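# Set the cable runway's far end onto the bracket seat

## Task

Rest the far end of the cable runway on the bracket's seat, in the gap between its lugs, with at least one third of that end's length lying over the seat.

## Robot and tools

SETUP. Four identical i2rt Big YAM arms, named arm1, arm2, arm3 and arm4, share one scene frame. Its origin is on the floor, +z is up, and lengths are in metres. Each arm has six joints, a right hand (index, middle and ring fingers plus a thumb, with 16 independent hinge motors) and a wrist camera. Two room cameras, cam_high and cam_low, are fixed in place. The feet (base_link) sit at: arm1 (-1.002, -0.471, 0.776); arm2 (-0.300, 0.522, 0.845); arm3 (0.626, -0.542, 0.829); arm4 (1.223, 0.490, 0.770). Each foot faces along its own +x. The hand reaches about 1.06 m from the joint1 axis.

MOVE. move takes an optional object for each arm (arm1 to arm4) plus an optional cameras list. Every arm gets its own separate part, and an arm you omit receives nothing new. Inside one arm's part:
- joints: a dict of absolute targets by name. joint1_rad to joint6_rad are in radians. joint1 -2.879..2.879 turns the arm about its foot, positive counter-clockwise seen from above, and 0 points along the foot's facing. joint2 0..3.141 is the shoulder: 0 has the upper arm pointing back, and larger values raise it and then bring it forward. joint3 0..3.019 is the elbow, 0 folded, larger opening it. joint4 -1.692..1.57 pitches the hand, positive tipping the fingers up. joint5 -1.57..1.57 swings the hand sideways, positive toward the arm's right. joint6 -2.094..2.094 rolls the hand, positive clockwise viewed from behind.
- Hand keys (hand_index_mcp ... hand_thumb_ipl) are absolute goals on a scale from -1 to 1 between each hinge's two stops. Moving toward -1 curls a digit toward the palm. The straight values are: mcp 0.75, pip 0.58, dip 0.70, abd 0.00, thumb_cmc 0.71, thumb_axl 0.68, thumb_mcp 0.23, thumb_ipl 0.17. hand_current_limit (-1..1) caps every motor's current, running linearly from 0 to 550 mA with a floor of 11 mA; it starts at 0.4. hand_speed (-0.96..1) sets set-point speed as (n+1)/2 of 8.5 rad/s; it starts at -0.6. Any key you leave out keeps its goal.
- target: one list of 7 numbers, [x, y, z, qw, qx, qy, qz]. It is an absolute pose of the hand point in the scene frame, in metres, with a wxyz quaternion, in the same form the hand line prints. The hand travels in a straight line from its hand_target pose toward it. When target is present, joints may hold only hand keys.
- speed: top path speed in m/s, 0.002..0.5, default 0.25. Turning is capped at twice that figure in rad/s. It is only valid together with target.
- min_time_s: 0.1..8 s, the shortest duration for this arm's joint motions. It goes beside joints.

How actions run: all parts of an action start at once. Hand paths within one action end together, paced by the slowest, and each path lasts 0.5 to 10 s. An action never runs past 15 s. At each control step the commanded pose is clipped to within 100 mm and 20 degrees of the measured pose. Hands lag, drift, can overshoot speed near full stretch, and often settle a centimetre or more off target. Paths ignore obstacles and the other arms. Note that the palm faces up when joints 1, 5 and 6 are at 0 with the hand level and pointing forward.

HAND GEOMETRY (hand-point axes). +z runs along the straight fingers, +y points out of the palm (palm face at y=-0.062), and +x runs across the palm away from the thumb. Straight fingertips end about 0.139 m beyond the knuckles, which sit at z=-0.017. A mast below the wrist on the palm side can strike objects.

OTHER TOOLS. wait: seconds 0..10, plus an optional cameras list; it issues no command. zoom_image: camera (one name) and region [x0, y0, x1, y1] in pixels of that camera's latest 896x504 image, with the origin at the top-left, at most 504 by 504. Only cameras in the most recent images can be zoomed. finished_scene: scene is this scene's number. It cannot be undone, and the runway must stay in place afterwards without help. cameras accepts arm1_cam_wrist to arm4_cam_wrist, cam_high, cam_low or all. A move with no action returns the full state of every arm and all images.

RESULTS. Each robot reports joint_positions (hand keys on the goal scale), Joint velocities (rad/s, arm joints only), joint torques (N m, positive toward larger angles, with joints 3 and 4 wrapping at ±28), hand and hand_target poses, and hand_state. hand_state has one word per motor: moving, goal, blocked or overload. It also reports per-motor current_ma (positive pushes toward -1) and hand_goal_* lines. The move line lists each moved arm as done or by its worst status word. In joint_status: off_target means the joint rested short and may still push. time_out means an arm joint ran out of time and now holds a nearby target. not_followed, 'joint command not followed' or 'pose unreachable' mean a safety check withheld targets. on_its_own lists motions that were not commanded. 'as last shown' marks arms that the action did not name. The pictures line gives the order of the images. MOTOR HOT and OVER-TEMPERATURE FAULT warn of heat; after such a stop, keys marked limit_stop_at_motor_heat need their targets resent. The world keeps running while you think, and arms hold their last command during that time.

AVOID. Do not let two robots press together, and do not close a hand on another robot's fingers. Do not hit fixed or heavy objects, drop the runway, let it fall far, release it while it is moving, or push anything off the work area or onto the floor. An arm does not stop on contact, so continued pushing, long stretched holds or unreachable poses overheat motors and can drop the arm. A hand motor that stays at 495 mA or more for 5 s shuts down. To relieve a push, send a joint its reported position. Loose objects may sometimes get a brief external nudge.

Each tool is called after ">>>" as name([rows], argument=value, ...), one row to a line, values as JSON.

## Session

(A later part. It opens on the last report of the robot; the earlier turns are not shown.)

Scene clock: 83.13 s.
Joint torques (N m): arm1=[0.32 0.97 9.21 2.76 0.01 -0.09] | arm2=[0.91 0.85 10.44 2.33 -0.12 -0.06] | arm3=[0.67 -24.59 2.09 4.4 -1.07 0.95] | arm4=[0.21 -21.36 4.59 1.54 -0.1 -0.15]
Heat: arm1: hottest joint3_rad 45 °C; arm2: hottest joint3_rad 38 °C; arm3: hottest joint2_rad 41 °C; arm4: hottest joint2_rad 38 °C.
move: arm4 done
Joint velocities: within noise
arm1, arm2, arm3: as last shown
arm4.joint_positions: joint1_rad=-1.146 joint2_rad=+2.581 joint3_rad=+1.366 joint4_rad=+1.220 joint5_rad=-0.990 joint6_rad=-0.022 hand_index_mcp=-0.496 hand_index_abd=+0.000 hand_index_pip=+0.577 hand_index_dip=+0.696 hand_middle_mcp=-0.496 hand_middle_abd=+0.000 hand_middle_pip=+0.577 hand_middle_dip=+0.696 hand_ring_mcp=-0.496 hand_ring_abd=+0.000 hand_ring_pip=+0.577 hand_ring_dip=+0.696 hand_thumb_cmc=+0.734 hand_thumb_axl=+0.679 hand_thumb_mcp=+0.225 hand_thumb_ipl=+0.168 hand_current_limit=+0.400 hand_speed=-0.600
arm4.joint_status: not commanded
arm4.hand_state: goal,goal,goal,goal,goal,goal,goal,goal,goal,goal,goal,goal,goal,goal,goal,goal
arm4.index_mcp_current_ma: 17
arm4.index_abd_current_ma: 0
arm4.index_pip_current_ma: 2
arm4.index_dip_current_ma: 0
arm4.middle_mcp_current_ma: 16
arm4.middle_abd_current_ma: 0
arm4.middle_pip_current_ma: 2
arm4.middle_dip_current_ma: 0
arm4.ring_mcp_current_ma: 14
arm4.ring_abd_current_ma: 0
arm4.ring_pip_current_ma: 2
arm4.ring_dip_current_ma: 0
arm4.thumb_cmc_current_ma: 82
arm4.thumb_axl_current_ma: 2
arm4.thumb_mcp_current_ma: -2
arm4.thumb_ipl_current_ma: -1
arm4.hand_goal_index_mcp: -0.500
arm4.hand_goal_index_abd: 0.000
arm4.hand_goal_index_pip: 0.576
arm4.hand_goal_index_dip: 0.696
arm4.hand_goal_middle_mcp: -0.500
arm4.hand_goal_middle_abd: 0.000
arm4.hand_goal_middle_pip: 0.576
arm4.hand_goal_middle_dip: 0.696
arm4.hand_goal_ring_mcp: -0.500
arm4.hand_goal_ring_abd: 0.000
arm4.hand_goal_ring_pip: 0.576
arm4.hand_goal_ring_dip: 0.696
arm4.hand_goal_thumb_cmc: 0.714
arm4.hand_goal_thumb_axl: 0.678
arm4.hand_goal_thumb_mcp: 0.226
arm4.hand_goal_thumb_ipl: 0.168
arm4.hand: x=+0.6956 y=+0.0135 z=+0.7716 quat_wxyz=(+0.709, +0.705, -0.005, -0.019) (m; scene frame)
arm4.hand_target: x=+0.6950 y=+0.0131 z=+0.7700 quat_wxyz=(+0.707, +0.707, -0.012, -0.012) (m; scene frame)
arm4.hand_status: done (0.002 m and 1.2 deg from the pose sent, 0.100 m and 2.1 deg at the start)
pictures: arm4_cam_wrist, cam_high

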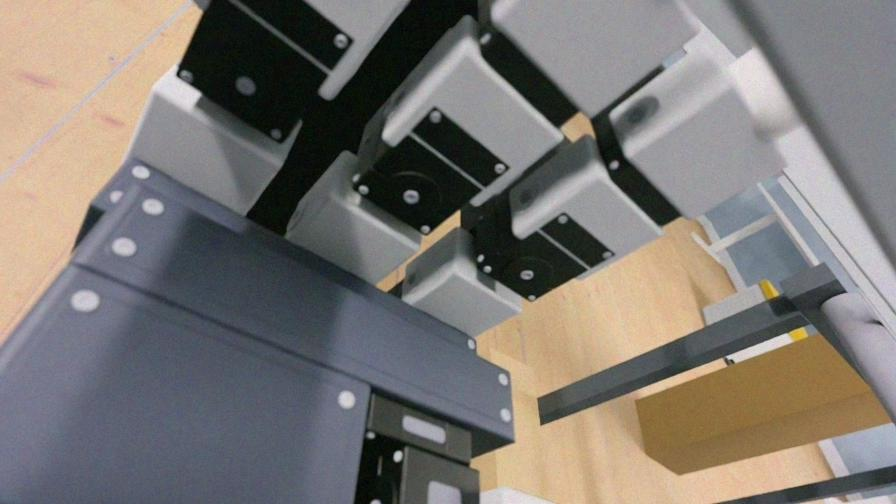

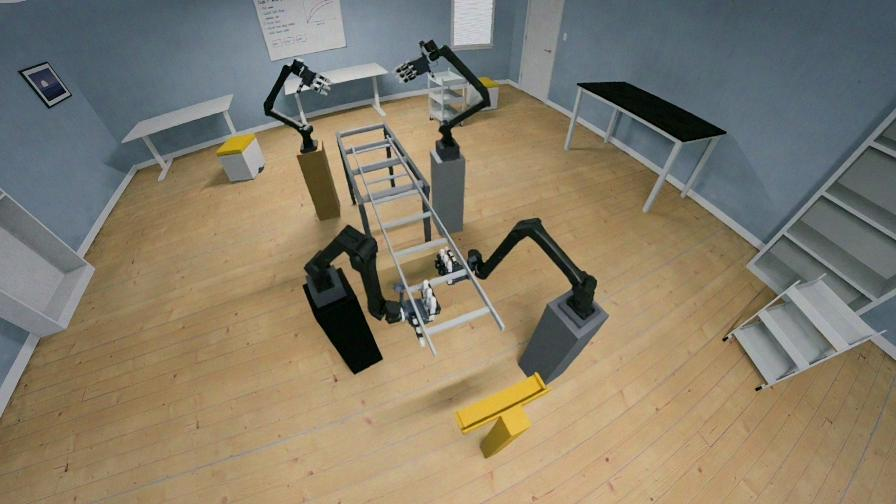

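>>> move(arm4={"target": [0.697, 0.014, 0.93, 0.7070, 0.7070, -0.0123, -0.0123], "speed": 0.12})

>>> move(arm4={"target": [0.83, 0.011, 0.945, 0.7070, 0.7070, -0.0123, -0.0123], "speed": 0.09}, arm3={"target": [1.10, -0.101, 0.95, 0.0123, 0.0123, 0.7070, 0.7070], "speed": 0.1})

>>> move(arm4={"target": [0.89, 0.009, 0.975, 0.7070, 0.7070, -0.0123, -0.0123], "speed": 0.07}, arm3={"target": [1.17, -0.103, 0.98, 0.0123, 0.0123, 0.7070, 0.7070], "speed": 0.07}, cameras=["cam_low", "cam_high"])

>>> zoom_image(camera="cam_high", region=[420, 290, 560, 440])

>>> zoom_image(camera="cam_low", region=[550, 240, 680, 340])

Scene clock: 96.67 s.
Joint torques (N m): arm1=[0.21 0.79 9.24 2.77 0.01 -0.09] | arm2=[0.79 0.85 10.39 2.4 -0.12 -0.06] | arm3=[0.5 -23.65 2.15 4.4 -1.02 0.9] | arm4=[0.26 -27.22 6.65 2.43 -0.56 0.01]
Heat: arm1: hottest joint3_rad 46 °C; arm2: hottest joint3_rad 38 °C; arm3: hottest joint2_rad 43 °C; arm4: hottest joint2_rad 38 °C.
move: arm4 off_target
Joint velocities: within noise
arm1, arm2, arm3: as last shown
arm3.joint_positions: joint1_rad=-0.970 joint2_rad=+2.299 joint3_rad=+0.685 joint4_rad=+1.377 joint5_rad=-0.804 joint6_rad=-0.142 hand_index_mcp=-0.496 hand_index_abd=+0.001 hand_index_pip=+0.577 hand_index_dip=+0.696 hand_middle_mcp=-0.496 hand_middle_abd=+0.001 hand_middle_pip=+0.577 hand_middle_dip=+0.696 hand_ring_mcp=-0.496 hand_ring_abd=+0.001 hand_ring_pip=+0.577 hand_ring_dip=+0.696 hand_thumb_cmc=+0.723 hand_thumb_axl=+0.677 hand_thumb_mcp=+0.226 hand_thumb_ipl=+0.168 hand_current_limit=+0.400 hand_speed=-0.600
arm3.thumb_cmc_current_ma: 12
arm3.hand: x=+0.9472 y=-0.1099 z=+0.8529 quat_wxyz=(+0.001, +0.030, +0.760, +0.649) (m; scene frame)
arm3.hand_target: x=+0.9549 y=-0.0995 z=+0.9380 quat_wxyz=(+0.010, +0.005, +0.710, +0.704) (m; scene frame)
arm4.joint_positions: joint1_rad=-1.146 joint2_rad=+2.295 joint3_rad=+1.189 joint4_rad=+0.986 joint5_rad=-0.980 joint6_rad=-0.042 hand_index_mcp=-0.496 hand_index_abd=+0.000 hand_index_pip=+0.577 hand_index_dip=+0.696 hand_middle_mcp=-0.496 hand_middle_abd=+0.000 hand_middle_pip=+0.577 hand_middle_dip=+0.696 hand_ring_mcp=-0.496 hand_ring_abd=+0.000 hand_ring_pip=+0.577 hand_ring_dip=+0.696 hand_thumb_cmc=+0.734 hand_thumb_axl=+0.680 hand_thumb_mcp=+0.225 hand_thumb_ipl=+0.168 hand_current_limit=+0.400 hand_speed=-0.600
arm4.joint_status: not commanded
arm4.hand_state: goal,goal,goal,goal,goal,goal,goal,goal,goal,goal,goal,goal,blocked,goal,goal,goal
arm4.index_mcp_current_ma: 16
arm4.index_abd_current_ma: 0
arm4.index_pip_current_ma: 2
arm4.index_dip_current_ma: 0
arm4.middle_mcp_current_ma: 15
arm4.middle_abd_current_ma: 0
arm4.middle_pip_current_ma: 2
arm4.middle_dip_current_ma: 0
arm4.ring_mcp_current_ma: 14
arm4.ring_abd_current_ma: 0
arm4.ring_pip_current_ma: 2
arm4.ring_dip_current_ma: 0
arm4.thumb_cmc_current_ma: 85
arm4.thumb_axl_current_ma: 8
arm4.thumb_mcp_current_ma: -2
arm4.thumb_ipl_current_ma: -1
arm4.hand_goal_index_mcp: -0.500
arm4.hand_goal_index_abd: 0.000
arm4.hand_goal_index_pip: 0.576
arm4.hand_goal_index_dip: 0.696
arm4.hand_goal_middle_mcp: -0.500
arm4.hand_goal_middle_abd: 0.000
arm4.hand_goal_middle_pip: 0.576
arm4.hand_goal_middle_dip: 0.696
arm4.hand_goal_ring_mcp: -0.500
arm4.hand_goal_ring_abd: 0.000
arm4.hand_goal_ring_pip: 0.576
arm4.hand_goal_ring_dip: 0.696
arm4.hand_goal_thumb_cmc: 0.714
arm4.hand_goal_thumb_axl: 0.678
arm4.hand_goal_thumb_mcp: 0.226
arm4.hand_goal_thumb_ipl: 0.168
arm4.hand: x=+0.7016 y=+0.0181 z=+0.8593 quat_wxyz=(+0.685, +0.728, -0.038, +0.008) (m; scene frame)
arm4.hand_target: x=+0.6990 y=+0.0150 z=+0.9280 quat_wxyz=(+0.707, +0.707, -0.012, -0.012) (m; scene frame)
arm4.hand_status: off_target (0.071 m and 5.2 deg from the pose sent, 0.158 m and 1.2 deg at the start)
pictures: none

Scene clock: 98.97 s.
Joint torques (N m): arm1=[0.21 0.97 9.22 2.77 0.02 -0.11] | arm2=[0.79 0.67 10.39 2.33 -0.12 -0.05] | arm3=[-1.03 -23.12 7.66 3.15 -1.04 0.84] | arm4=[1.03 -24.82 5.98 4.66 -0.61 0.21]
Heat: arm1: hottest joint3_rad 46 °C; arm2: hottest joint3_rad 38 °C; arm3: hottest joint2_rad 43 °C; arm4: hottest joint2_rad 39 °C.
move: arm3 off_target; arm4 off_target
Joint velocities: within noise
arm1, arm2: as last shown
arm3.joint_positions: joint1_rad=-1.142 joint2_rad=+2.302 joint3_rad=+0.921 joint4_rad=+1.144 joint5_rad=-0.986 joint6_rad=-0.142 hand_index_mcp=-0.496 hand_index_abd=+0.001 hand_index_pip=+0.577 hand_index_dip=+0.696 hand_middle_mcp=-0.496 hand_middle_abd=+0.001 hand_middle_pip=+0.577 hand_middle_dip=+0.696 hand_ring_mcp=-0.496 hand_ring_abd=+0.001 hand_ring_pip=+0.577 hand_ring_dip=+0.696 hand_thumb_cmc=+0.723 hand_thumb_axl=+0.677 hand_thumb_mcp=+0.226 hand_thumb_ipl=+0.168 hand_current_limit=+0.400 hand_speed=-0.600
arm3.joint_status: not commanded
arm3.hand_state: goal,goal,goal,goal,goal,goal,goal,goal,goal,goal,goal,goal,goal,goal,goal,goal
arm3.index_mcp_current_ma: 4
arm3.index_abd_current_ma: 0
arm3.index_pip_current_ma: 0
arm3.index_dip_current_ma: 0
arm3.middle_mcp_current_ma: 4
arm3.middle_abd_current_ma: 0
arm3.middle_pip_current_ma: 0
arm3.middle_dip_current_ma: 0
arm3.ring_mcp_current_ma: 4
arm3.ring_abd_current_ma: 0
arm3.ring_pip_current_ma: 0
arm3.ring_dip_current_ma: 0
arm3.thumb_cmc_current_ma: 12
arm3.thumb_axl_current_ma: 0
arm3.thumb_mcp_current_ma: 0
arm3.thumb_ipl_current_ma: 0
arm3.hand_goal_index_mcp: -0.500
arm3.hand_goal_index_abd: 0.000
arm3.hand_goal_index_pip: 0.576
arm3.hand_goal_index_dip: 0.696
arm3.hand_goal_middle_mcp: -0.500
arm3.hand_goal_middle_abd: 0.000
arm3.hand_goal_middle_pip: 0.576
arm3.hand_goal_middle_dip: 0.696
arm3.hand_goal_ring_mcp: -0.500
arm3.hand_goal_ring_abd: 0.000
arm3.hand_goal_ring_pip: 0.576
arm3.hand_goal_ring_dip: 0.696
arm3.hand_goal_thumb_cmc: 0.714
arm3.hand_goal_thumb_axl: 0.678
arm3.hand_goal_thumb_mcp: 0.226
arm3.hand_goal_thumb_ipl: 0.168
arm3.hand: x=+1.0627 y=-0.1190 z=+0.8628 quat_wxyz=(-0.011, +0.036, +0.749, +0.661) (m; scene frame)
arm3.hand_target: x=+1.0915 y=-0.1065 z=+0.9498 quat_wxyz=(+0.012, +0.008, +0.710, +0.704) (m; scene frame)
arm3.hand_status: off_target (0.097 m and 8.1 deg from the pose sent, 0.181 m and 9.3 deg at the start; pose on its path clipped on 39 of 69 steps)
arm4.joint_positions: joint1_rad=-1.006 joint2_rad=+2.138 joint3_rad=+0.836 joint4_rad=+1.109 joint5_rad=-0.831 joint6_rad=-0.066 hand_index_mcp=-0.496 hand_index_abd=+0.000 hand_index_pip=+0.577 hand_index_dip=+0.696 hand_middle_mcp=-0.496 hand_middle_abd=+0.000 hand_middle_pip=+0.577 hand_middle_dip=+0.696 hand_ring_mcp=-0.496 hand_ring_abd=+0.000 hand_ring_pip=+0.577 hand_ring_dip=+0.696 hand_thumb_cmc=+0.734 hand_thumb_axl=+0.680 hand_thumb_mcp=+0.225 hand_thumb_ipl=+0.168 hand_current_limit=+0.400 hand_speed=-0.600
arm4.joint_status: not commanded
arm4.hand_state: goal,goal,goal,goal,goal,goal,goal,goal,goal,goal,goal,goal,blocked,goal,goal,goal
arm4.index_mcp_current_ma: 16
arm4.index_abd_current_ma: 0
arm4.index_pip_current_ma: 2
arm4.index_dip_current_ma: 0
arm4.middle_mcp_current_ma: 15
arm4.middle_abd_current_ma: 0
arm4.middle_pip_current_ma: 2
arm4.middle_dip_current_ma: 0
arm4.ring_mcp_current_ma: 14
arm4.ring_abd_current_ma: 0
arm4.ring_pip_current_ma: 2
arm4.ring_dip_current_ma: 0
arm4.thumb_cmc_current_ma: 85
arm4.thumb_axl_current_ma: 8
arm4.thumb_mcp_current_ma: -2
arm4.thumb_ipl_current_ma: -1
arm4.hand_goal_index_mcp: -0.500
arm4.hand_goal_index_abd: 0.000
arm4.hand_goal_index_pip: 0.576
arm4.hand_goal_index_dip: 0.696
arm4.hand_goal_middle_mcp: -0.500
arm4.hand_goal_middle_abd: 0.000
arm4.hand_goal_middle_pip: 0.576
arm4.hand_goal_middle_dip: 0.696
arm4.hand_goal_ring_mcp: -0.500
arm4.hand_goal_ring_abd: 0.000
arm4.hand_goal_ring_pip: 0.576
arm4.hand_goal_ring_dip: 0.696
arm4.hand_goal_thumb_cmc: 0.714
arm4.hand_goal_thumb_axl: 0.678
arm4.hand_goal_thumb_mcp: 0.226
arm4.hand_goal_thumb_ipl: 0.168
arm4.hand: x=+0.8316 y=+0.0201 z=+0.8605 quat_wxyz=(+0.661, +0.748, -0.047, +0.014) (m; scene frame)
arm4.hand_target: x=+0.8331 y=+0.0133 z=+0.9413 quat_wxyz=(+0.706, +0.708, -0.011, -0.011) (m; scene frame)
arm4.hand_status: off_target (0.085 m and 8.7 deg from the pose sent, 0.154 m and 5.2 deg at the start)
pictures: none

Scene clock: 100.93 s.
Joint torques (N m): arm1=[0.26 0.62 9.22 2.71 0 -0.11] | arm2=[0.73 0.5 10.4 2.37 -0.12 -0.05] | arm3=[-1.38 -23.82 9.28 2.73 -0.95 0.75] | arm4=[1.49 -24.7 6 5.7 -0.84 0.39]
Heat: arm1: hottest joint3_rad 46 °C; arm2: hottest joint3_rad 38 °C; arm3: hottest joint2_rad 43 °C; arm4: hottest joint2_rad 39 °C.
move: arm3 off_target; arm4 off_target
Joint velocities: within noise
arm1.joint_positions: joint1_rad=-0.398 joint2_rad=+0.602 joint3_rad=+1.351 joint4_rad=-1.297 joint5_rad=+0.103 joint6_rad=+1.082 hand_index_mcp=+0.755 hand_index_abd=+0.000 hand_index_pip=+0.577 hand_index_dip=+0.696 hand_middle_mcp=+0.755 hand_middle_abd=+0.000 hand_middle_pip=+0.577 hand_middle_dip=+0.696 hand_ring_mcp=+0.755 hand_ring_abd=+0.000 hand_ring_pip=+0.577 hand_ring_dip=+0.696 hand_thumb_cmc=+0.715 hand_thumb_axl=+0.677 hand_thumb_mcp=+0.226 hand_thumb_ipl=+0.168 hand_current_limit=+0.400 hand_speed=-0.600
arm1.joint_status: not commanded
arm1.hand_state: goal,goal,goal,goal,goal,goal,goal,goal,goal,goal,goal,goal,goal,goal,goal,goal
arm1.index_mcp_current_ma: 5
arm1.index_abd_current_ma: 1
arm1.index_pip_current_ma: 3
arm1.index_dip_current_ma: 0
arm1.middle_mcp_current_ma: 5
arm1.middle_abd_current_ma: 1
arm1.middle_pip_current_ma: 3
arm1.middle_dip_current_ma: 0
arm1.ring_mcp_current_ma: 5
arm1.ring_abd_current_ma: 1
arm1.ring_pip_current_ma: 3
arm1.ring_dip_current_ma: 0
arm1.thumb_cmc_current_ma: 4
arm1.thumb_axl_current_ma: -3
arm1.thumb_mcp_current_ma: -1
arm1.thumb_ipl_current_ma: -1
arm1.hand_goal_index_mcp: 0.754
arm1.hand_goal_index_abd: 0.000
arm1.hand_goal_index_pip: 0.576
arm1.hand_goal_index_dip: 0.696
arm1.hand_goal_middle_mcp: 0.754
arm1.hand_goal_middle_abd: 0.000
arm1.hand_goal_middle_pip: 0.576
arm1.hand_goal_middle_dip: 0.696
arm1.hand_goal_ring_mcp: 0.754
arm1.hand_goal_ring_abd: 0.000
arm1.hand_goal_ring_pip: 0.576
arm1.hand_goal_ring_dip: 0.696
arm1.hand_goal_thumb_cmc: 0.714
arm1.hand_goal_thumb_axl: 0.678
arm1.hand_goal_thumb_mcp: 0.226
arm1.hand_goal_thumb_ipl: 0.168
arm1.hand: x=-0.7935 y=-0.3185 z=+1.3321 quat_wxyz=(-0.097, +0.641, +0.586, +0.486) (m; scene frame)
arm1.hand_target: x=-0.7951 y=-0.3214 z=+1.3455 quat_wxyz=(-0.101, +0.636, +0.580, +0.498) (m; scene frame)
arm1.hand_status: not commanded
arm2.joint_positions: joint1_rad=-0.335 joint2_rad=+0.622 joint3_rad=+1.419 joint4_rad=-1.286 joint5_rad=-0.094 joint6_rad=+1.158 hand_index_mcp=+0.754 hand_index_abd=+0.001 hand_index_pip=+0.577 hand_index_dip=+0.696 hand_middle_mcp=+0.754 hand_middle_abd=+0.001 hand_middle_pip=+0.577 hand_middle_dip=+0.696 hand_ring_mcp=+0.754 hand_ring_abd=+0.001 hand_ring_pip=+0.577 hand_ring_dip=+0.696 hand_thumb_cmc=+0.714 hand_thumb_axl=+0.677 hand_thumb_mcp=+0.226 hand_thumb_ipl=+0.168 hand_current_limit=+0.400 hand_speed=-0.600
arm2.joint_status: not commanded
arm2.hand_state: goal,goal,goal,goal,goal,goal,goal,goal,goal,goal,goal,goal,goal,goal,goal,goal
arm2.index_mcp_current_ma: 0
arm2.index_abd_current_ma: 1
arm2.index_pip_current_ma: 1
arm2.index_dip_current_ma: 0
arm2.middle_mcp_current_ma: 0
arm2.middle_abd_current_ma: 1
arm2.middle_pip_current_ma: 1
arm2.middle_dip_current_ma: 0
arm2.ring_mcp_current_ma: 0
arm2.ring_abd_current_ma: 1
arm2.ring_pip_current_ma: 1
arm2.ring_dip_current_ma: 0
arm2.thumb_cmc_current_ma: 0
arm2.thumb_axl_current_ma: -1
arm2.thumb_mcp_current_ma: 0
arm2.thumb_ipl_current_ma: 0
arm2.hand_goal_index_mcp: 0.754
arm2.hand_goal_index_abd: 0.000
arm2.hand_goal_index_pip: 0.576
arm2.hand_goal_index_dip: 0.696
arm2.hand_goal_middle_mcp: 0.754
arm2.hand_goal_middle_abd: 0.000
arm2.hand_goal_middle_pip: 0.576
arm2.hand_goal_middle_dip: 0.696
arm2.hand_goal_ring_mcp: 0.754
arm2.hand_goal_ring_abd: 0.000
arm2.hand_goal_ring_pip: 0.576
arm2.hand_goal_ring_dip: 0.696
arm2.hand_goal_thumb_cmc: 0.714
arm2.hand_goal_thumb_axl: 0.678
arm2.hand_goal_thumb_mcp: 0.226
arm2.hand_goal_thumb_ipl: 0.168
arm2.hand: x=-0.4789 y=+0.3341 z=+1.4176 quat_wxyz=(+0.472, +0.603, -0.606, +0.215) (m; scene frame)
arm2.hand_target: x=-0.4775 y=+0.3370 z=+1.4264 quat_wxyz=(+0.480, +0.600, -0.602, +0.217) (m; scene frame)
arm2.hand_status: not commanded
arm3.joint_positions: joint1_rad=-1.199 joint2_rad=+2.318 joint3_rad=+1.057 joint4_rad=+1.028 joint5_rad=-1.049 joint6_rad=-0.135 hand_index_mcp=-0.496 hand_index_abd=+0.001 hand_index_pip=+0.577 hand_index_dip=+0.696 hand_middle_mcp=-0.496 hand_middle_abd=+0.001 hand_middle_pip=+0.577 hand_middle_dip=+0.696 hand_ring_mcp=-0.496 hand_ring_abd=+0.001 hand_ring_pip=+0.577 hand_ring_dip=+0.696 hand_thumb_cmc=+0.723 hand_thumb_axl=+0.677 hand_thumb_mcp=+0.226 hand_thumb_ipl=+0.168 hand_current_limit=+0.400 hand_speed=-0.600
arm3.joint_status: not commanded
arm3.hand_state: goal,goal,goal,goal,goal,goal,goal,goal,goal,goal,goal,goal,goal,goal,goal,goal
arm3.index_mcp_current_ma: 4
arm3.index_abd_current_ma: 0
arm3.index_pip_current_ma: 0
arm3.index_dip_current_ma: 0
arm3.middle_mcp_current_ma: 4
arm3.middle_abd_current_ma: 0
arm3.middle_pip_current_ma: 0
arm3.middle_dip_current_ma: 0
arm3.ring_mcp_current_ma: 4
arm3.ring_abd_current_ma: 0
arm3.ring_pip_current_ma: 0
arm3.ring_dip_current_ma: 0
arm3.thumb_cmc_current_ma: 12
arm3.thumb_axl_current_ma: 0
arm3.thumb_mcp_current_ma: 0
arm3.thumb_ipl_current_ma: 0
arm3.hand_goal_index_mcp: -0.500
arm3.hand_goal_index_abd: 0.000
arm3.hand_goal_index_pip: 0.576
arm3.hand_goal_index_dip: 0.696
arm3.hand_goal_middle_mcp: -0.500
arm3.hand_goal_middle_abd: 0.000
arm3.hand_goal_middle_pip: 0.576
arm3.hand_goal_middle_dip: 0.696
arm3.hand_goal_ring_mcp: -0.500
arm3.hand_goal_ring_abd: 0.000
arm3.hand_goal_ring_pip: 0.576
arm3.hand_goal_ring_dip: 0.696
arm3.hand_goal_thumb_cmc: 0.714
arm3.hand_goal_thumb_axl: 0.678
arm3.hand_goal_thumb_mcp: 0.226
arm3.hand_goal_thumb_ipl: 0.168
arm3.hand: x=+1.1181 y=-0.1207 z=+0.8715 quat_wxyz=(-0.017, +0.038, +0.744, +0.667) (m; scene frame)
arm3.hand_target: x=+1.1510 y=-0.1121 z=+0.9613 quat_wxyz=(+0.012, +0.009, +0.710, +0.704) (m; scene frame)
arm3.hand_status: off_target (0.122 m and 7.7 deg from the pose sent, 0.160 m and 8.1 deg at the start; pose on its path clipped on 55 of 59 steps)
arm4.joint_positions: joint1_rad=-0.921 joint2_rad=+2.052 joint3_rad=+0.695 joint4_rad=+1.117 joint5_rad=-0.740 joint6_rad=-0.086 hand_index_mcp=-0.496 hand_index_abd=+0.000 hand_index_pip=+0.577 hand_index_dip=+0.696 hand_middle_mcp=-0.496 hand_middle_abd=+0.000 hand_middle_pip=+0.577 hand_middle_dip=+0.696 hand_ring_mcp=-0.496 hand_ring_abd=+0.000 hand_ring_pip=+0.577 hand_ring_dip=+0.696 hand_thumb_cmc=+0.734 hand_thumb_axl=+0.680 hand_thumb_mcp=+0.225 hand_thumb_ipl=+0.168 hand_current_limit=+0.400 hand_speed=-0.600
arm4.joint_status: not commanded
arm4.hand_state: goal,goal,goal,goal,goal,goal,goal,goal,goal,goal,goal,goal,blocked,goal,goal,goal
arm4.index_mcp_current_ma: 16
arm4.index_abd_current_ma: 0
arm4.index_pip_current_ma: 2
arm4.index_dip_current_ma: 0
arm4.middle_mcp_current_ma: 15
arm4.middle_abd_current_ma: 0
arm4.middle_pip_current_ma: 2
arm4.middle_dip_current_ma: 0
arm4.ring_mcp_current_ma: 14
arm4.ring_abd_current_ma: 0
arm4.ring_pip_current_ma: 2
arm4.ring_dip_current_ma: 0
arm4.thumb_cmc_current_ma: 85
arm4.thumb_axl_current_ma: 8
arm4.thumb_mcp_current_ma: -2
arm4.thumb_ipl_current_ma: -1
arm4.hand_goal_index_mcp: -0.500
arm4.hand_goal_index_abd: 0.000
arm4.hand_goal_index_pip: 0.576
arm4.hand_goal_index_dip: 0.696
arm4.hand_goal_middle_mcp: -0.500
arm4.hand_goal_middle_abd: 0.000
arm4.hand_goal_middle_pip: 0.576
arm4.hand_goal_middle_dip: 0.696
arm4.hand_goal_ring_mcp: -0.500
arm4.hand_goal_ring_abd: 0.000
arm4.hand_goal_ring_pip: 0.576
arm4.hand_goal_ring_dip: 0.696
arm4.hand_goal_thumb_cmc: 0.714
arm4.hand_goal_thumb_axl: 0.678
arm4.hand_goal_thumb_mcp: 0.226
arm4.hand_goal_thumb_ipl: 0.168
arm4.hand: x=+0.8899 y=+0.0212 z=+0.8655 quat_wxyz=(+0.644, +0.764, -0.049, +0.013) (m; scene frame)
arm4.hand_target: x=+0.8941 y=+0.0137 z=+0.9592 quat_wxyz=(+0.706, +0.708, -0.009, -0.010) (m; scene frame)
arm4.hand_status: off_target (0.110 m and 11.0 deg from the pose sent, 0.129 m and 8.6 deg at the start; pose on its path clipped on 38 of 59 steps)
pictures: cam_high, cam_low

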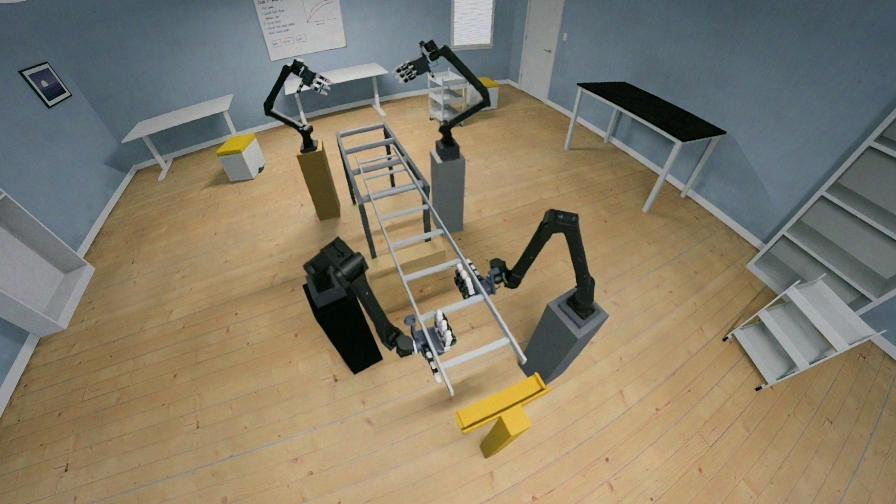

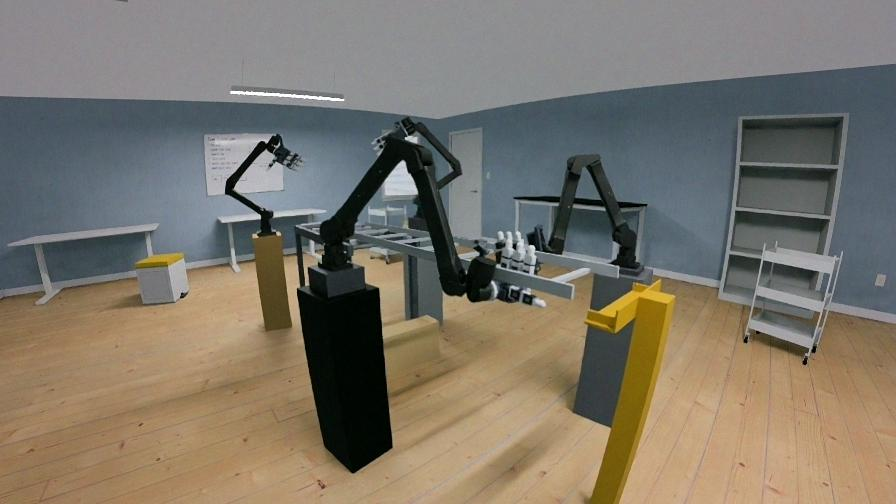

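Scaled by 3.360 from the camera's 896x504 image, which has a finer 1280x720 frame.

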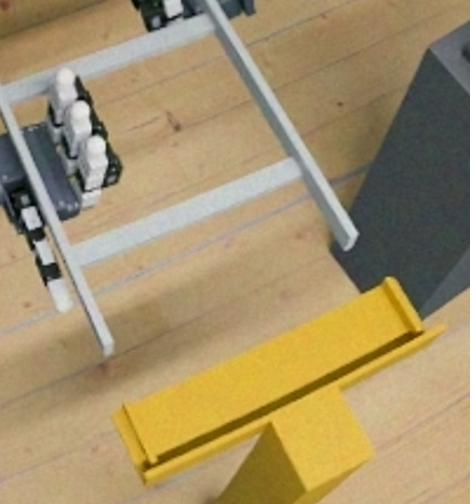

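Scaled by 3.877 from the camera's 896x504 image, which has a finer 1280x720 frame.

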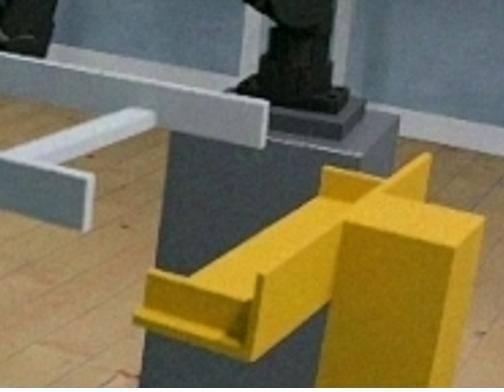

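>>> move(arm4={"target": [0.94, 0.018, 0.985, 0.7070, 0.7070, -0.0123, -0.0123], "speed": 0.06}, arm3={"target": [1.215, -0.098, 0.99, 0.0123, 0.0123, 0.7070, 0.7070], "speed": 0.065}, cameras=["cam_low", "cam_high"])

>>> zoom_image(camera="cam_high", region=[440, 370, 500, 440])

>>> zoom_image(camera="cam_high", region=[500, 330, 560, 400])

>>> zoom_image(camera="cam_low", region=[560, 250, 680, 330])

Scene clock: 111.60 s.
Joint torques (N m): arm1=[0.09 1.2 9.25 2.71 -0.01 -0.12] | arm2=[0.91 0.79 10.4 2.39 -0.11 -0.06] | arm3=[-0.91 -24 9.88 2.59 -0.95 0.63] | arm4=[1.9 -23.65 5.09 6.45 -1.13 0.44]
Heat: arm1: hottest joint3_rad 47 °C; arm2: hottest joint3_rad 38 °C; arm3: hottest joint2_rad 44 °C; arm4: hottest joint2_rad 41 °C.
move: arm3 off_target; arm4 off_target
Joint velocities: within noise
arm1, arm2: as last shown
arm3.joint_positions: joint1_rad=-1.230 joint2_rad=+2.369 joint3_rad=+1.177 joint4_rad=+0.969 joint5_rad=-1.074 joint6_rad=-0.123 hand_index_mcp=-0.496 hand_index_abd=+0.001 hand_index_pip=+0.577 hand_index_dip=+0.696 hand_middle_mcp=-0.496 hand_middle_abd=+0.001 hand_middle_pip=+0.577 hand_middle_dip=+0.696 hand_ring_mcp=-0.496 hand_ring_abd=+0.001 hand_ring_pip=+0.577 hand_ring_dip=+0.696 hand_thumb_cmc=+0.723 hand_thumb_axl=+0.677 hand_thumb_mcp=+0.226 hand_thumb_ipl=+0.168 hand_current_limit=+0.400 hand_speed=-0.600
arm3.joint_status: not commanded
arm3.hand_state: goal,goal,goal,goal,goal,goal,goal,goal,goal,goal,goal,goal,goal,goal,goal,goal
arm3.index_mcp_current_ma: 4
arm3.index_abd_current_ma: 0
arm3.index_pip_current_ma: 0
arm3.index_dip_current_ma: 0
arm3.middle_mcp_current_ma: 4
arm3.middle_abd_current_ma: 0
arm3.middle_pip_current_ma: 0
arm3.middle_dip_current_ma: 0
arm3.ring_mcp_current_ma: 4
arm3.ring_abd_current_ma: 0
arm3.ring_pip_current_ma: 0
arm3.ring_dip_current_ma: 0
arm3.thumb_cmc_current_ma: 12
arm3.thumb_axl_current_ma: 0
arm3.thumb_mcp_current_ma: 0
arm3.thumb_ipl_current_ma: 0
arm3.hand_goal_index_mcp: -0.500
arm3.hand_goal_index_abd: 0.000
arm3.hand_goal_index_pip: 0.576
arm3.hand_goal_index_dip: 0.696
arm3.hand_goal_middle_mcp: -0.500
arm3.hand_goal_middle_abd: 0.000
arm3.hand_goal_middle_pip: 0.576
arm3.hand_goal_middle_dip: 0.696
arm3.hand_goal_ring_mcp: -0.500
arm3.hand_goal_ring_abd: 0.000
arm3.hand_goal_ring_pip: 0.576
arm3.hand_goal_ring_dip: 0.696
arm3.hand_goal_thumb_cmc: 0.714
arm3.hand_goal_thumb_axl: 0.678
arm3.hand_goal_thumb_mcp: 0.226
arm3.hand_goal_thumb_ipl: 0.168
arm3.hand: x=+1.1598 y=-0.1199 z=+0.8662 quat_wxyz=(-0.016, +0.043, +0.741, +0.670) (m; scene frame)
arm3.hand_target: x=+1.1900 y=-0.1098 z=+0.9570 quat_wxyz=(+0.012, +0.010, +0.710, +0.704) (m; scene frame)
arm3.hand_status: off_target (0.137 m and 7.5 deg from the pose sent, 0.155 m and 7.7 deg at the start; pose on its path clipped on 53 of 55 steps)
arm4.joint_positions: joint1_rad=-0.855 joint2_rad=+2.028 joint3_rad=+0.585 joint4_rad=+1.189 joint5_rad=-0.664 joint6_rad=-0.094 hand_index_mcp=-0.496 hand_index_abd=+0.000 hand_index_pip=+0.577 hand_index_dip=+0.696 hand_middle_mcp=-0.496 hand_middle_abd=+0.000 hand_middle_pip=+0.577 hand_middle_dip=+0.696 hand_ring_mcp=-0.496 hand_ring_abd=+0.000 hand_ring_pip=+0.577 hand_ring_dip=+0.696 hand_thumb_cmc=+0.734 hand_thumb_axl=+0.680 hand_thumb_mcp=+0.225 hand_thumb_ipl=+0.168 hand_current_limit=+0.400 hand_speed=-0.600
arm4.joint_status: not commanded
arm4.hand_state: goal,goal,goal,goal,goal,goal,goal,goal,goal,goal,goal,goal,blocked,goal,goal,goal
arm4.index_mcp_current_ma: 16
arm4.index_abd_current_ma: 0
arm4.index_pip_current_ma: 2
arm4.index_dip_current_ma: 0
arm4.middle_mcp_current_ma: 15
arm4.middle_abd_current_ma: 0
arm4.middle_pip_current_ma: 2
arm4.middle_dip_current_ma: 0
arm4.ring_mcp_current_ma: 14
arm4.ring_abd_current_ma: 0
arm4.ring_pip_current_ma: 2
arm4.ring_dip_current_ma: 0
arm4.thumb_cmc_current_ma: 85
arm4.thumb_axl_current_ma: 8
arm4.thumb_mcp_current_ma: -2
arm4.thumb_ipl_current_ma: -1
arm4.hand_goal_index_mcp: -0.500
arm4.hand_goal_index_abd: 0.000
arm4.hand_goal_index_pip: 0.576
arm4.hand_goal_index_dip: 0.696
arm4.hand_goal_middle_mcp: -0.500
arm4.hand_goal_middle_abd: 0.000
arm4.hand_goal_middle_pip: 0.576
arm4.hand_goal_middle_dip: 0.696
arm4.hand_goal_ring_mcp: -0.500
arm4.hand_goal_ring_abd: 0.000
arm4.hand_goal_ring_pip: 0.576
arm4.hand_goal_ring_dip: 0.696
arm4.hand_goal_thumb_cmc: 0.714
arm4.hand_goal_thumb_axl: 0.678
arm4.hand_goal_thumb_mcp: 0.226
arm4.hand_goal_thumb_ipl: 0.168
arm4.hand: x=+0.9361 y=+0.0309 z=+0.8606 quat_wxyz=(+0.635, +0.771, -0.047, +0.006) (m; scene frame)
arm4.hand_target: x=+0.9429 y=+0.0242 z=+0.9531 quat_wxyz=(+0.705, +0.709, -0.008, -0.010) (m; scene frame)
arm4.hand_status: off_target (0.125 m and 11.9 deg from the pose sent, 0.130 m and 11.0 deg at the start; pose on its path clipped on 48 of 55 steps)
pictures: cam_high, cam_low

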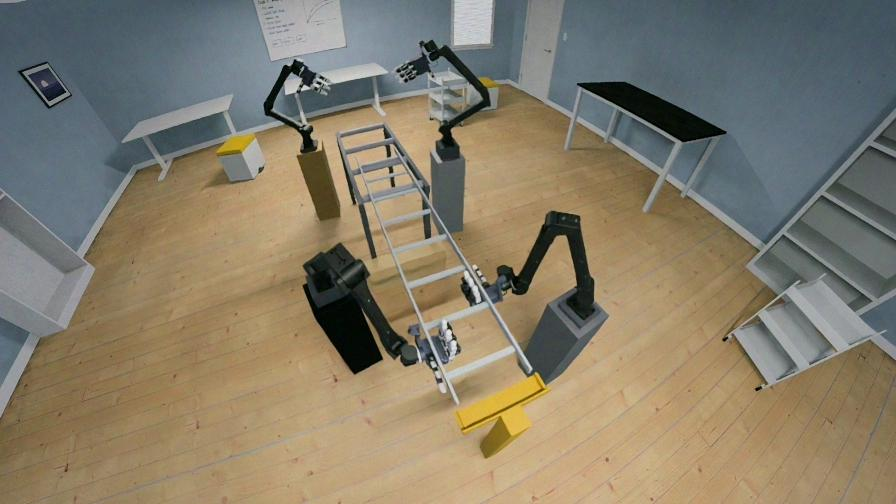

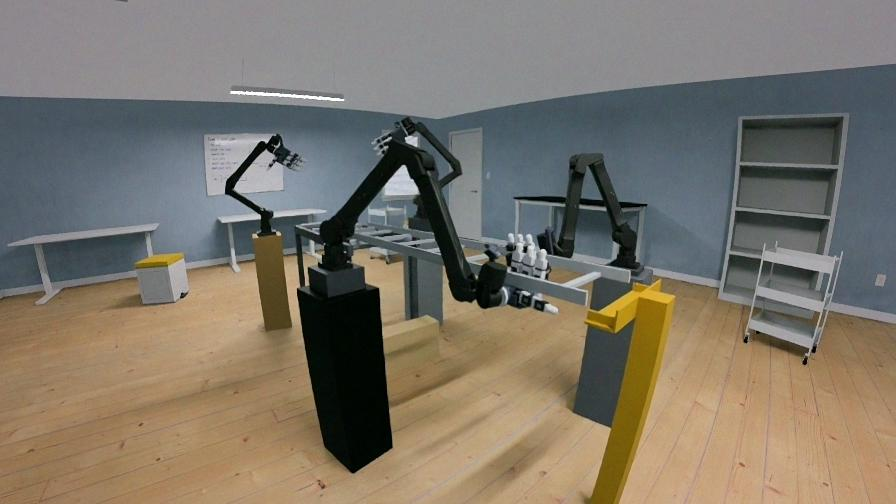

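Scaled by 7.200 from the camera's 896x504 image, which has a finer 1280x720 frame.

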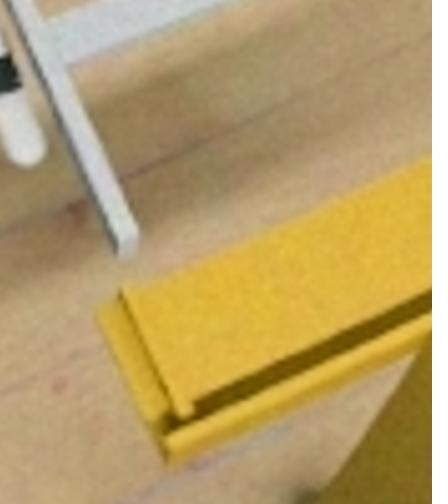

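Scaled by 7.200 from the camera's 896x504 image, which has a finer 1280x720 frame.

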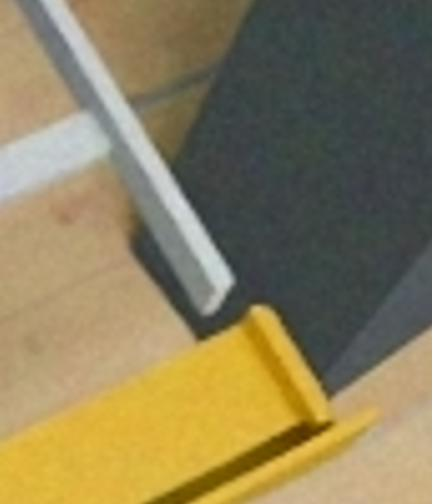

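Scaled by 4.200 from the camera's 896x504 image, which has a finer 1280x720 frame.

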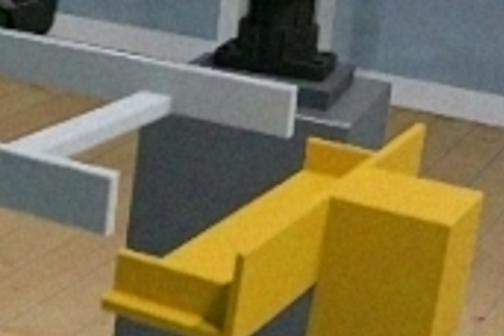

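>>> move(arm4={"target": [1.0, 0.022, 0.995, 0.7070, 0.7070, -0.0123, -0.0123], "speed": 0.06}, arm3={"target": [1.275, -0.098, 1.0, 0.0123, 0.0123, 0.7070, 0.7070], "speed": 0.065}, cameras=["cam_low", "cam_high"])

>>> zoom_image(camera="cam_high", region=[440, 370, 500, 440])

>>> zoom_image(camera="cam_high", region=[500, 330, 560, 400])

>>> zoom_image(camera="cam_low", region=[560, 250, 680, 330])

Scene clock: 120.63 s.
Joint torques (N m): arm1=[0.32 0.85 9.26 2.69 0 -0.11] | arm2=[0.97 0.85 10.37 2.35 -0.12 -0.06] | arm3=[-0.85 -25.93 10.44 2.44 -0.98 0.58] | arm4=[2.26 -22.24 4.18 7.34 -1.34 0.55]
Heat: arm1: hottest joint3_rad 47 °C; arm2: hottest joint3_rad 39 °C; arm3: hottest joint2_rad 44 °C; arm4: hottest joint2_rad 41 °C.
move: arm3 off_target; arm4 off_target
Joint velocities: within noise
arm1, arm2: as last shown
arm3.joint_positions: joint1_rad=-1.265 joint2_rad=+2.443 joint3_rad=+1.353 joint4_rad=+0.878 joint5_rad=-1.109 joint6_rad=-0.110 hand_index_mcp=-0.496 hand_index_abd=+0.001 hand_index_pip=+0.577 hand_index_dip=+0.696 hand_middle_mcp=-0.496 hand_middle_abd=+0.001 hand_middle_pip=+0.577 hand_middle_dip=+0.696 hand_ring_mcp=-0.496 hand_ring_abd=+0.001 hand_ring_pip=+0.577 hand_ring_dip=+0.696 hand_thumb_cmc=+0.723 hand_thumb_axl=+0.677 hand_thumb_mcp=+0.226 hand_thumb_ipl=+0.168 hand_current_limit=+0.400 hand_speed=-0.600
arm3.joint_status: not commanded
arm3.hand_state: goal,goal,goal,goal,goal,goal,goal,goal,goal,goal,goal,goal,goal,goal,goal,goal
arm3.index_mcp_current_ma: 4
arm3.index_abd_current_ma: 0
arm3.index_pip_current_ma: 0
arm3.index_dip_current_ma: 0
arm3.middle_mcp_current_ma: 4
arm3.middle_abd_current_ma: 0
arm3.middle_pip_current_ma: 0
arm3.middle_dip_current_ma: 0
arm3.ring_mcp_current_ma: 4
arm3.ring_abd_current_ma: 0
arm3.ring_pip_current_ma: 0
arm3.ring_dip_current_ma: 0
arm3.thumb_cmc_current_ma: 12
arm3.thumb_axl_current_ma: 0
arm3.thumb_mcp_current_ma: 0
arm3.thumb_ipl_current_ma: 0
arm3.hand_goal_index_mcp: -0.500
arm3.hand_goal_index_abd: 0.000
arm3.hand_goal_index_pip: 0.576
arm3.hand_goal_index_dip: 0.696
arm3.hand_goal_middle_mcp: -0.500
arm3.hand_goal_middle_abd: 0.000
arm3.hand_goal_middle_pip: 0.576
arm3.hand_goal_middle_dip: 0.696
arm3.hand_goal_ring_mcp: -0.500
arm3.hand_goal_ring_abd: 0.000
arm3.hand_goal_ring_pip: 0.576
arm3.hand_goal_ring_dip: 0.696
arm3.hand_goal_thumb_cmc: 0.714
arm3.hand_goal_thumb_axl: 0.678
arm3.hand_goal_thumb_mcp: 0.226
arm3.hand_goal_thumb_ipl: 0.168
arm3.hand: x=+1.2150 y=-0.1179 z=+0.8606 quat_wxyz=(-0.018, +0.045, +0.737, +0.675) (m; scene frame)
arm3.hand_target: x=+1.2442 y=-0.1104 z=+0.9523 quat_wxyz=(+0.012, +0.010, +0.709, +0.705) (m; scene frame)
arm3.hand_status: off_target (0.153 m and 7.2 deg from the pose sent, 0.178 m and 7.4 deg at the start; pose on its path clipped on 67 of 69 steps)
arm4.joint_positions: joint1_rad=-0.746 joint2_rad=+2.015 joint3_rad=+0.479 joint4_rad=+1.267 joint5_rad=-0.548 joint6_rad=-0.104 hand_index_mcp=-0.496 hand_index_abd=+0.000 hand_index_pip=+0.577 hand_index_dip=+0.696 hand_middle_mcp=-0.496 hand_middle_abd=+0.000 hand_middle_pip=+0.577 hand_middle_dip=+0.696 hand_ring_mcp=-0.492 hand_ring_abd=+0.000 hand_ring_pip=+0.577 hand_ring_dip=+0.696 hand_thumb_cmc=+0.734 hand_thumb_axl=+0.680 hand_thumb_mcp=+0.225 hand_thumb_ipl=+0.168 hand_current_limit=+0.400 hand_speed=-0.600
arm4.joint_status: not commanded
arm4.hand_state: goal,goal,goal,goal,goal,goal,goal,goal,goal,goal,goal,goal,blocked,goal,goal,goal
arm4.index_mcp_current_ma: 16
arm4.index_abd_current_ma: 0
arm4.index_pip_current_ma: 2
arm4.index_dip_current_ma: 0
arm4.middle_mcp_current_ma: 15
arm4.middle_abd_current_ma: 0
arm4.middle_pip_current_ma: 2
arm4.middle_dip_current_ma: 0
arm4.ring_mcp_current_ma: 33
arm4.ring_abd_current_ma: 0
arm4.ring_pip_current_ma: 2
arm4.ring_dip_current_ma: 0
arm4.thumb_cmc_current_ma: 85
arm4.thumb_axl_current_ma: 8
arm4.thumb_mcp_current_ma: -2
arm4.thumb_ipl_current_ma: -1
arm4.hand_goal_index_mcp: -0.500
arm4.hand_goal_index_abd: 0.000
arm4.hand_goal_index_pip: 0.576
arm4.hand_goal_index_dip: 0.696
arm4.hand_goal_middle_mcp: -0.500
arm4.hand_goal_middle_abd: 0.000
arm4.hand_goal_middle_pip: 0.576
arm4.hand_goal_middle_dip: 0.696
arm4.hand_goal_ring_mcp: -0.500
arm4.hand_goal_ring_abd: 0.000
arm4.hand_goal_ring_pip: 0.576
arm4.hand_goal_ring_dip: 0.696
arm4.hand_goal_thumb_cmc: 0.714
arm4.hand_goal_thumb_axl: 0.678
arm4.hand_goal_thumb_mcp: 0.226
arm4.hand_goal_thumb_ipl: 0.168
arm4.hand: x=+0.9912 y=+0.0367 z=+0.8549 quat_wxyz=(+0.623, +0.781, -0.041, -0.004) (m; scene frame)
arm4.hand_target: x=+1.0005 y=+0.0306 z=+0.9461 quat_wxyz=(+0.704, +0.710, -0.007, -0.009) (m; scene frame)
arm4.hand_status: off_target (0.141 m and 13.3 deg from the pose sent, 0.149 m and 11.9 deg at the start; pose on its path clipped on 62 of 69 steps)
pictures: cam_high, cam_low

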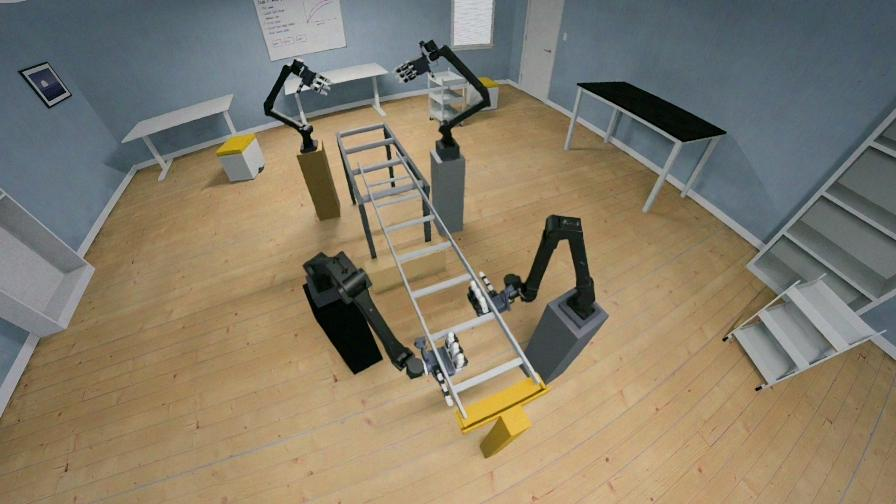

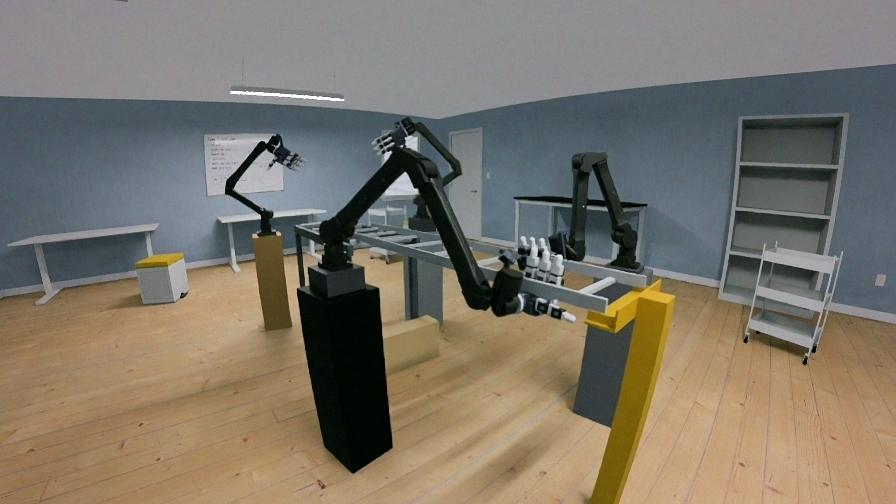

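Scaled by 7.200 from the camera's 896x504 image, which has a finer 1280x720 frame.

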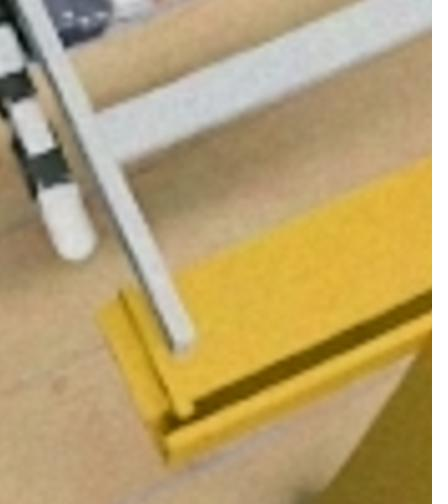

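Scaled by 7.200 from the camera's 896x504 image, which has a finer 1280x720 frame.

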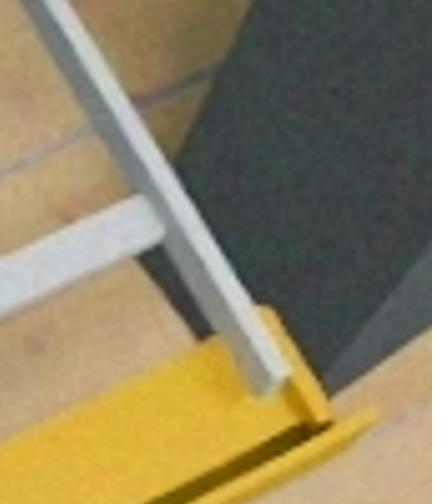

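Scaled by 4.200 from the camera's 896x504 image, which has a finer 1280x720 frame.

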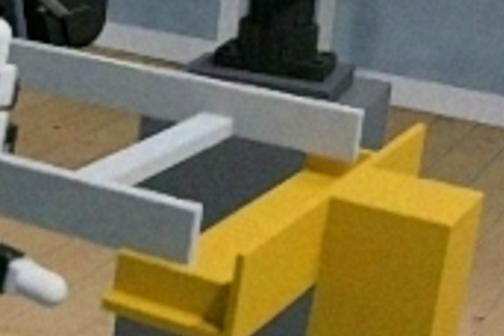

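>>> move(arm4={"target": [0.995, 0.025, 0.885, 0.7070, 0.7070, -0.0123, -0.0123], "speed": 0.05}, arm3={"target": [1.238, -0.110, 0.885, 0.0123, 0.0123, 0.7070, 0.7070], "speed": 0.05}, cameras=["cam_low", "cam_high"])

>>> zoom_image(camera="cam_high", region=[440, 340, 560, 440])

>>> zoom_image(camera="cam_low", region=[560, 250, 680, 330])

Scene clock: 129.10 s.
Joint torques (N m): arm1=[0.21 0.97 9.24 2.74 0.01 -0.11] | arm2=[0.79 0.85 10.45 2.37 -0.13 -0.06] | arm3=[-0.62 -21.25 8.79 2.54 -0.05 0.12] | arm4=[1.67 -14.92 5.81 5.2 -0.26 0.43]
Heat: arm1: hottest joint3_rad 47 °C; arm2: hottest joint3_rad 39 °C; arm3: hottest joint2_rad 45 °C; arm4: hottest joint2_rad 41 °C.
move: arm3 off_target; arm4 off_target
Joint velocities: within noise
arm1, arm2: as last shown
arm3.joint_positions: joint1_rad=-1.265 joint2_rad=+2.515 joint3_rad=+1.397 joint4_rad=+0.992 joint5_rad=-1.122 joint6_rad=-0.058 hand_index_mcp=-0.496 hand_index_abd=+0.001 hand_index_pip=+0.577 hand_index_dip=+0.696 hand_middle_mcp=-0.496 hand_middle_abd=+0.001 hand_middle_pip=+0.577 hand_middle_dip=+0.696 hand_ring_mcp=-0.496 hand_ring_abd=+0.001 hand_ring_pip=+0.577 hand_ring_dip=+0.696 hand_thumb_cmc=+0.724 hand_thumb_axl=+0.677 hand_thumb_mcp=+0.226 hand_thumb_ipl=+0.168 hand_current_limit=+0.400 hand_speed=-0.600
arm3.joint_status: not commanded
arm3.hand_state: goal,goal,goal,goal,goal,goal,goal,goal,goal,goal,goal,goal,goal,goal,goal,goal
arm3.index_mcp_current_ma: 4
arm3.index_abd_current_ma: 0
arm3.index_pip_current_ma: 0
arm3.index_dip_current_ma: 0
arm3.middle_mcp_current_ma: 4
arm3.middle_abd_current_ma: 0
arm3.middle_pip_current_ma: 0
arm3.middle_dip_current_ma: 0
arm3.ring_mcp_current_ma: 4
arm3.ring_abd_current_ma: 0
arm3.ring_pip_current_ma: 0
arm3.ring_dip_current_ma: 0
arm3.thumb_cmc_current_ma: 14
arm3.thumb_axl_current_ma: 0
arm3.thumb_mcp_current_ma: 0
arm3.thumb_ipl_current_ma: 0
arm3.hand_goal_index_mcp: -0.500
arm3.hand_goal_index_abd: 0.000
arm3.hand_goal_index_pip: 0.576
arm3.hand_goal_index_dip: 0.696
arm3.hand_goal_middle_mcp: -0.500
arm3.hand_goal_middle_abd: 0.000
arm3.hand_goal_middle_pip: 0.576
arm3.hand_goal_middle_dip: 0.696
arm3.hand_goal_ring_mcp: -0.500
arm3.hand_goal_ring_abd: 0.000
arm3.hand_goal_ring_pip: 0.576
arm3.hand_goal_ring_dip: 0.696
arm3.hand_goal_thumb_cmc: 0.714
arm3.hand_goal_thumb_axl: 0.678
arm3.hand_goal_thumb_mcp: 0.226
arm3.hand_goal_thumb_ipl: 0.168
arm3.hand: x=+1.2160 y=-0.1186 z=+0.8460 quat_wxyz=(-0.012, +0.033, +0.724, +0.689) (m; scene frame)
arm3.hand_target: x=+1.2349 y=-0.1117 z=+0.8858 quat_wxyz=(+0.012, +0.012, +0.708, +0.706) (m; scene frame)
arm3.hand_status: off_target (0.046 m and 4.6 deg from the pose sent, 0.034 m and 7.2 deg at the start)
arm4.joint_positions: joint1_rad=-0.744 joint2_rad=+2.171 joint3_rad=+0.498 joint4_rad=+1.513 joint5_rad=-0.570 joint6_rad=-0.088 hand_index_mcp=-0.496 hand_index_abd=+0.000 hand_index_pip=+0.577 hand_index_dip=+0.696 hand_middle_mcp=-0.496 hand_middle_abd=+0.000 hand_middle_pip=+0.577 hand_middle_dip=+0.696 hand_ring_mcp=-0.493 hand_ring_abd=+0.000 hand_ring_pip=+0.577 hand_ring_dip=+0.696 hand_thumb_cmc=+0.734 hand_thumb_axl=+0.680 hand_thumb_mcp=+0.225 hand_thumb_ipl=+0.168 hand_current_limit=+0.400 hand_speed=-0.600
arm4.joint_status: not commanded
arm4.hand_state: goal,goal,goal,goal,goal,goal,goal,goal,goal,goal,goal,goal,goal,goal,goal,goal
arm4.index_mcp_current_ma: 16
arm4.index_abd_current_ma: 0
arm4.index_pip_current_ma: 2
arm4.index_dip_current_ma: 0
arm4.middle_mcp_current_ma: 15
arm4.middle_abd_current_ma: 0
arm4.middle_pip_current_ma: 2
arm4.middle_dip_current_ma: 0
arm4.ring_mcp_current_ma: 26
arm4.ring_abd_current_ma: 0
arm4.ring_pip_current_ma: 2
arm4.ring_dip_current_ma: 0
arm4.thumb_cmc_current_ma: 82
arm4.thumb_axl_current_ma: 8
arm4.thumb_mcp_current_ma: -2
arm4.thumb_ipl_current_ma: -1
arm4.hand_goal_index_mcp: -0.500
arm4.hand_goal_index_abd: 0.000
arm4.hand_goal_index_pip: 0.576
arm4.hand_goal_index_dip: 0.696
arm4.hand_goal_middle_mcp: -0.500
arm4.hand_goal_middle_abd: 0.000
arm4.hand_goal_middle_pip: 0.576
arm4.hand_goal_middle_dip: 0.696
arm4.hand_goal_ring_mcp: -0.500
arm4.hand_goal_ring_abd: 0.000
arm4.hand_goal_ring_pip: 0.576
arm4.hand_goal_ring_dip: 0.696
arm4.hand_goal_thumb_cmc: 0.714
arm4.hand_goal_thumb_axl: 0.678
arm4.hand_goal_thumb_mcp: 0.226
arm4.hand_goal_thumb_ipl: 0.168
arm4.hand: x=+1.0005 y=+0.0440 z=+0.8448 quat_wxyz=(+0.660, +0.751, -0.019, -0.014) (m; scene frame)
arm4.hand_target: x=+0.9971 y=+0.0279 z=+0.8846 quat_wxyz=(+0.705, +0.709, -0.010, -0.010) (m; scene frame)
arm4.hand_status: off_target (0.045 m and 7.4 deg from the pose sent, 0.033 m and 13.3 deg at the start)
pictures: cam_high, cam_low

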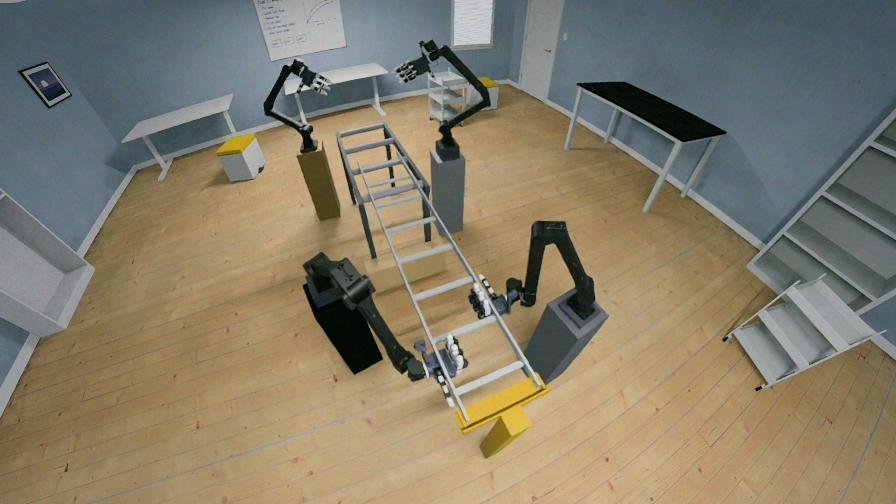

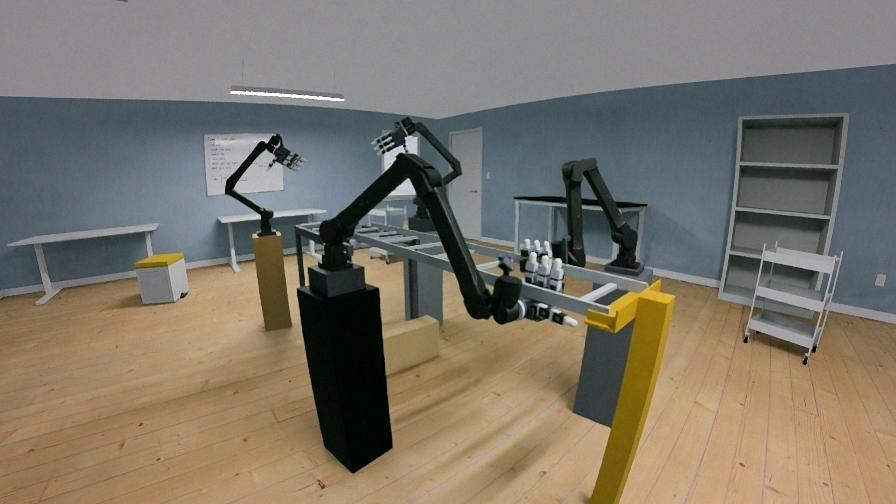

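Scaled by 4.200 from the camera's 896x504 image, which has a finer 1280x720 frame.

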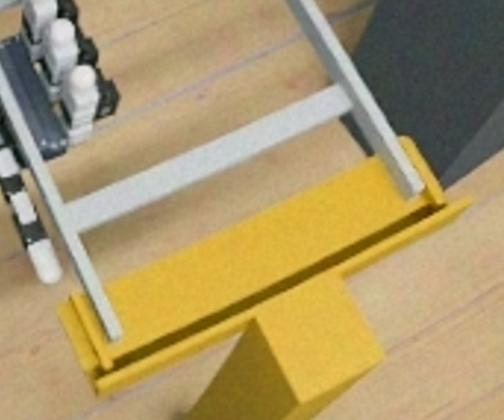

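Scaled by 4.200 from the camera's 896x504 image, which has a finer 1280x720 frame.

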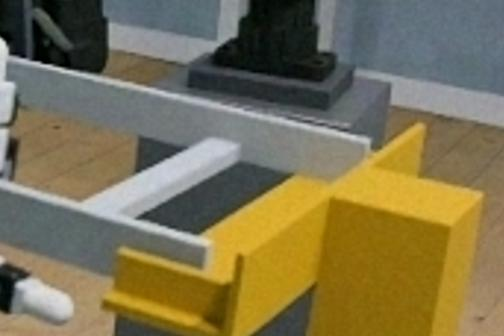

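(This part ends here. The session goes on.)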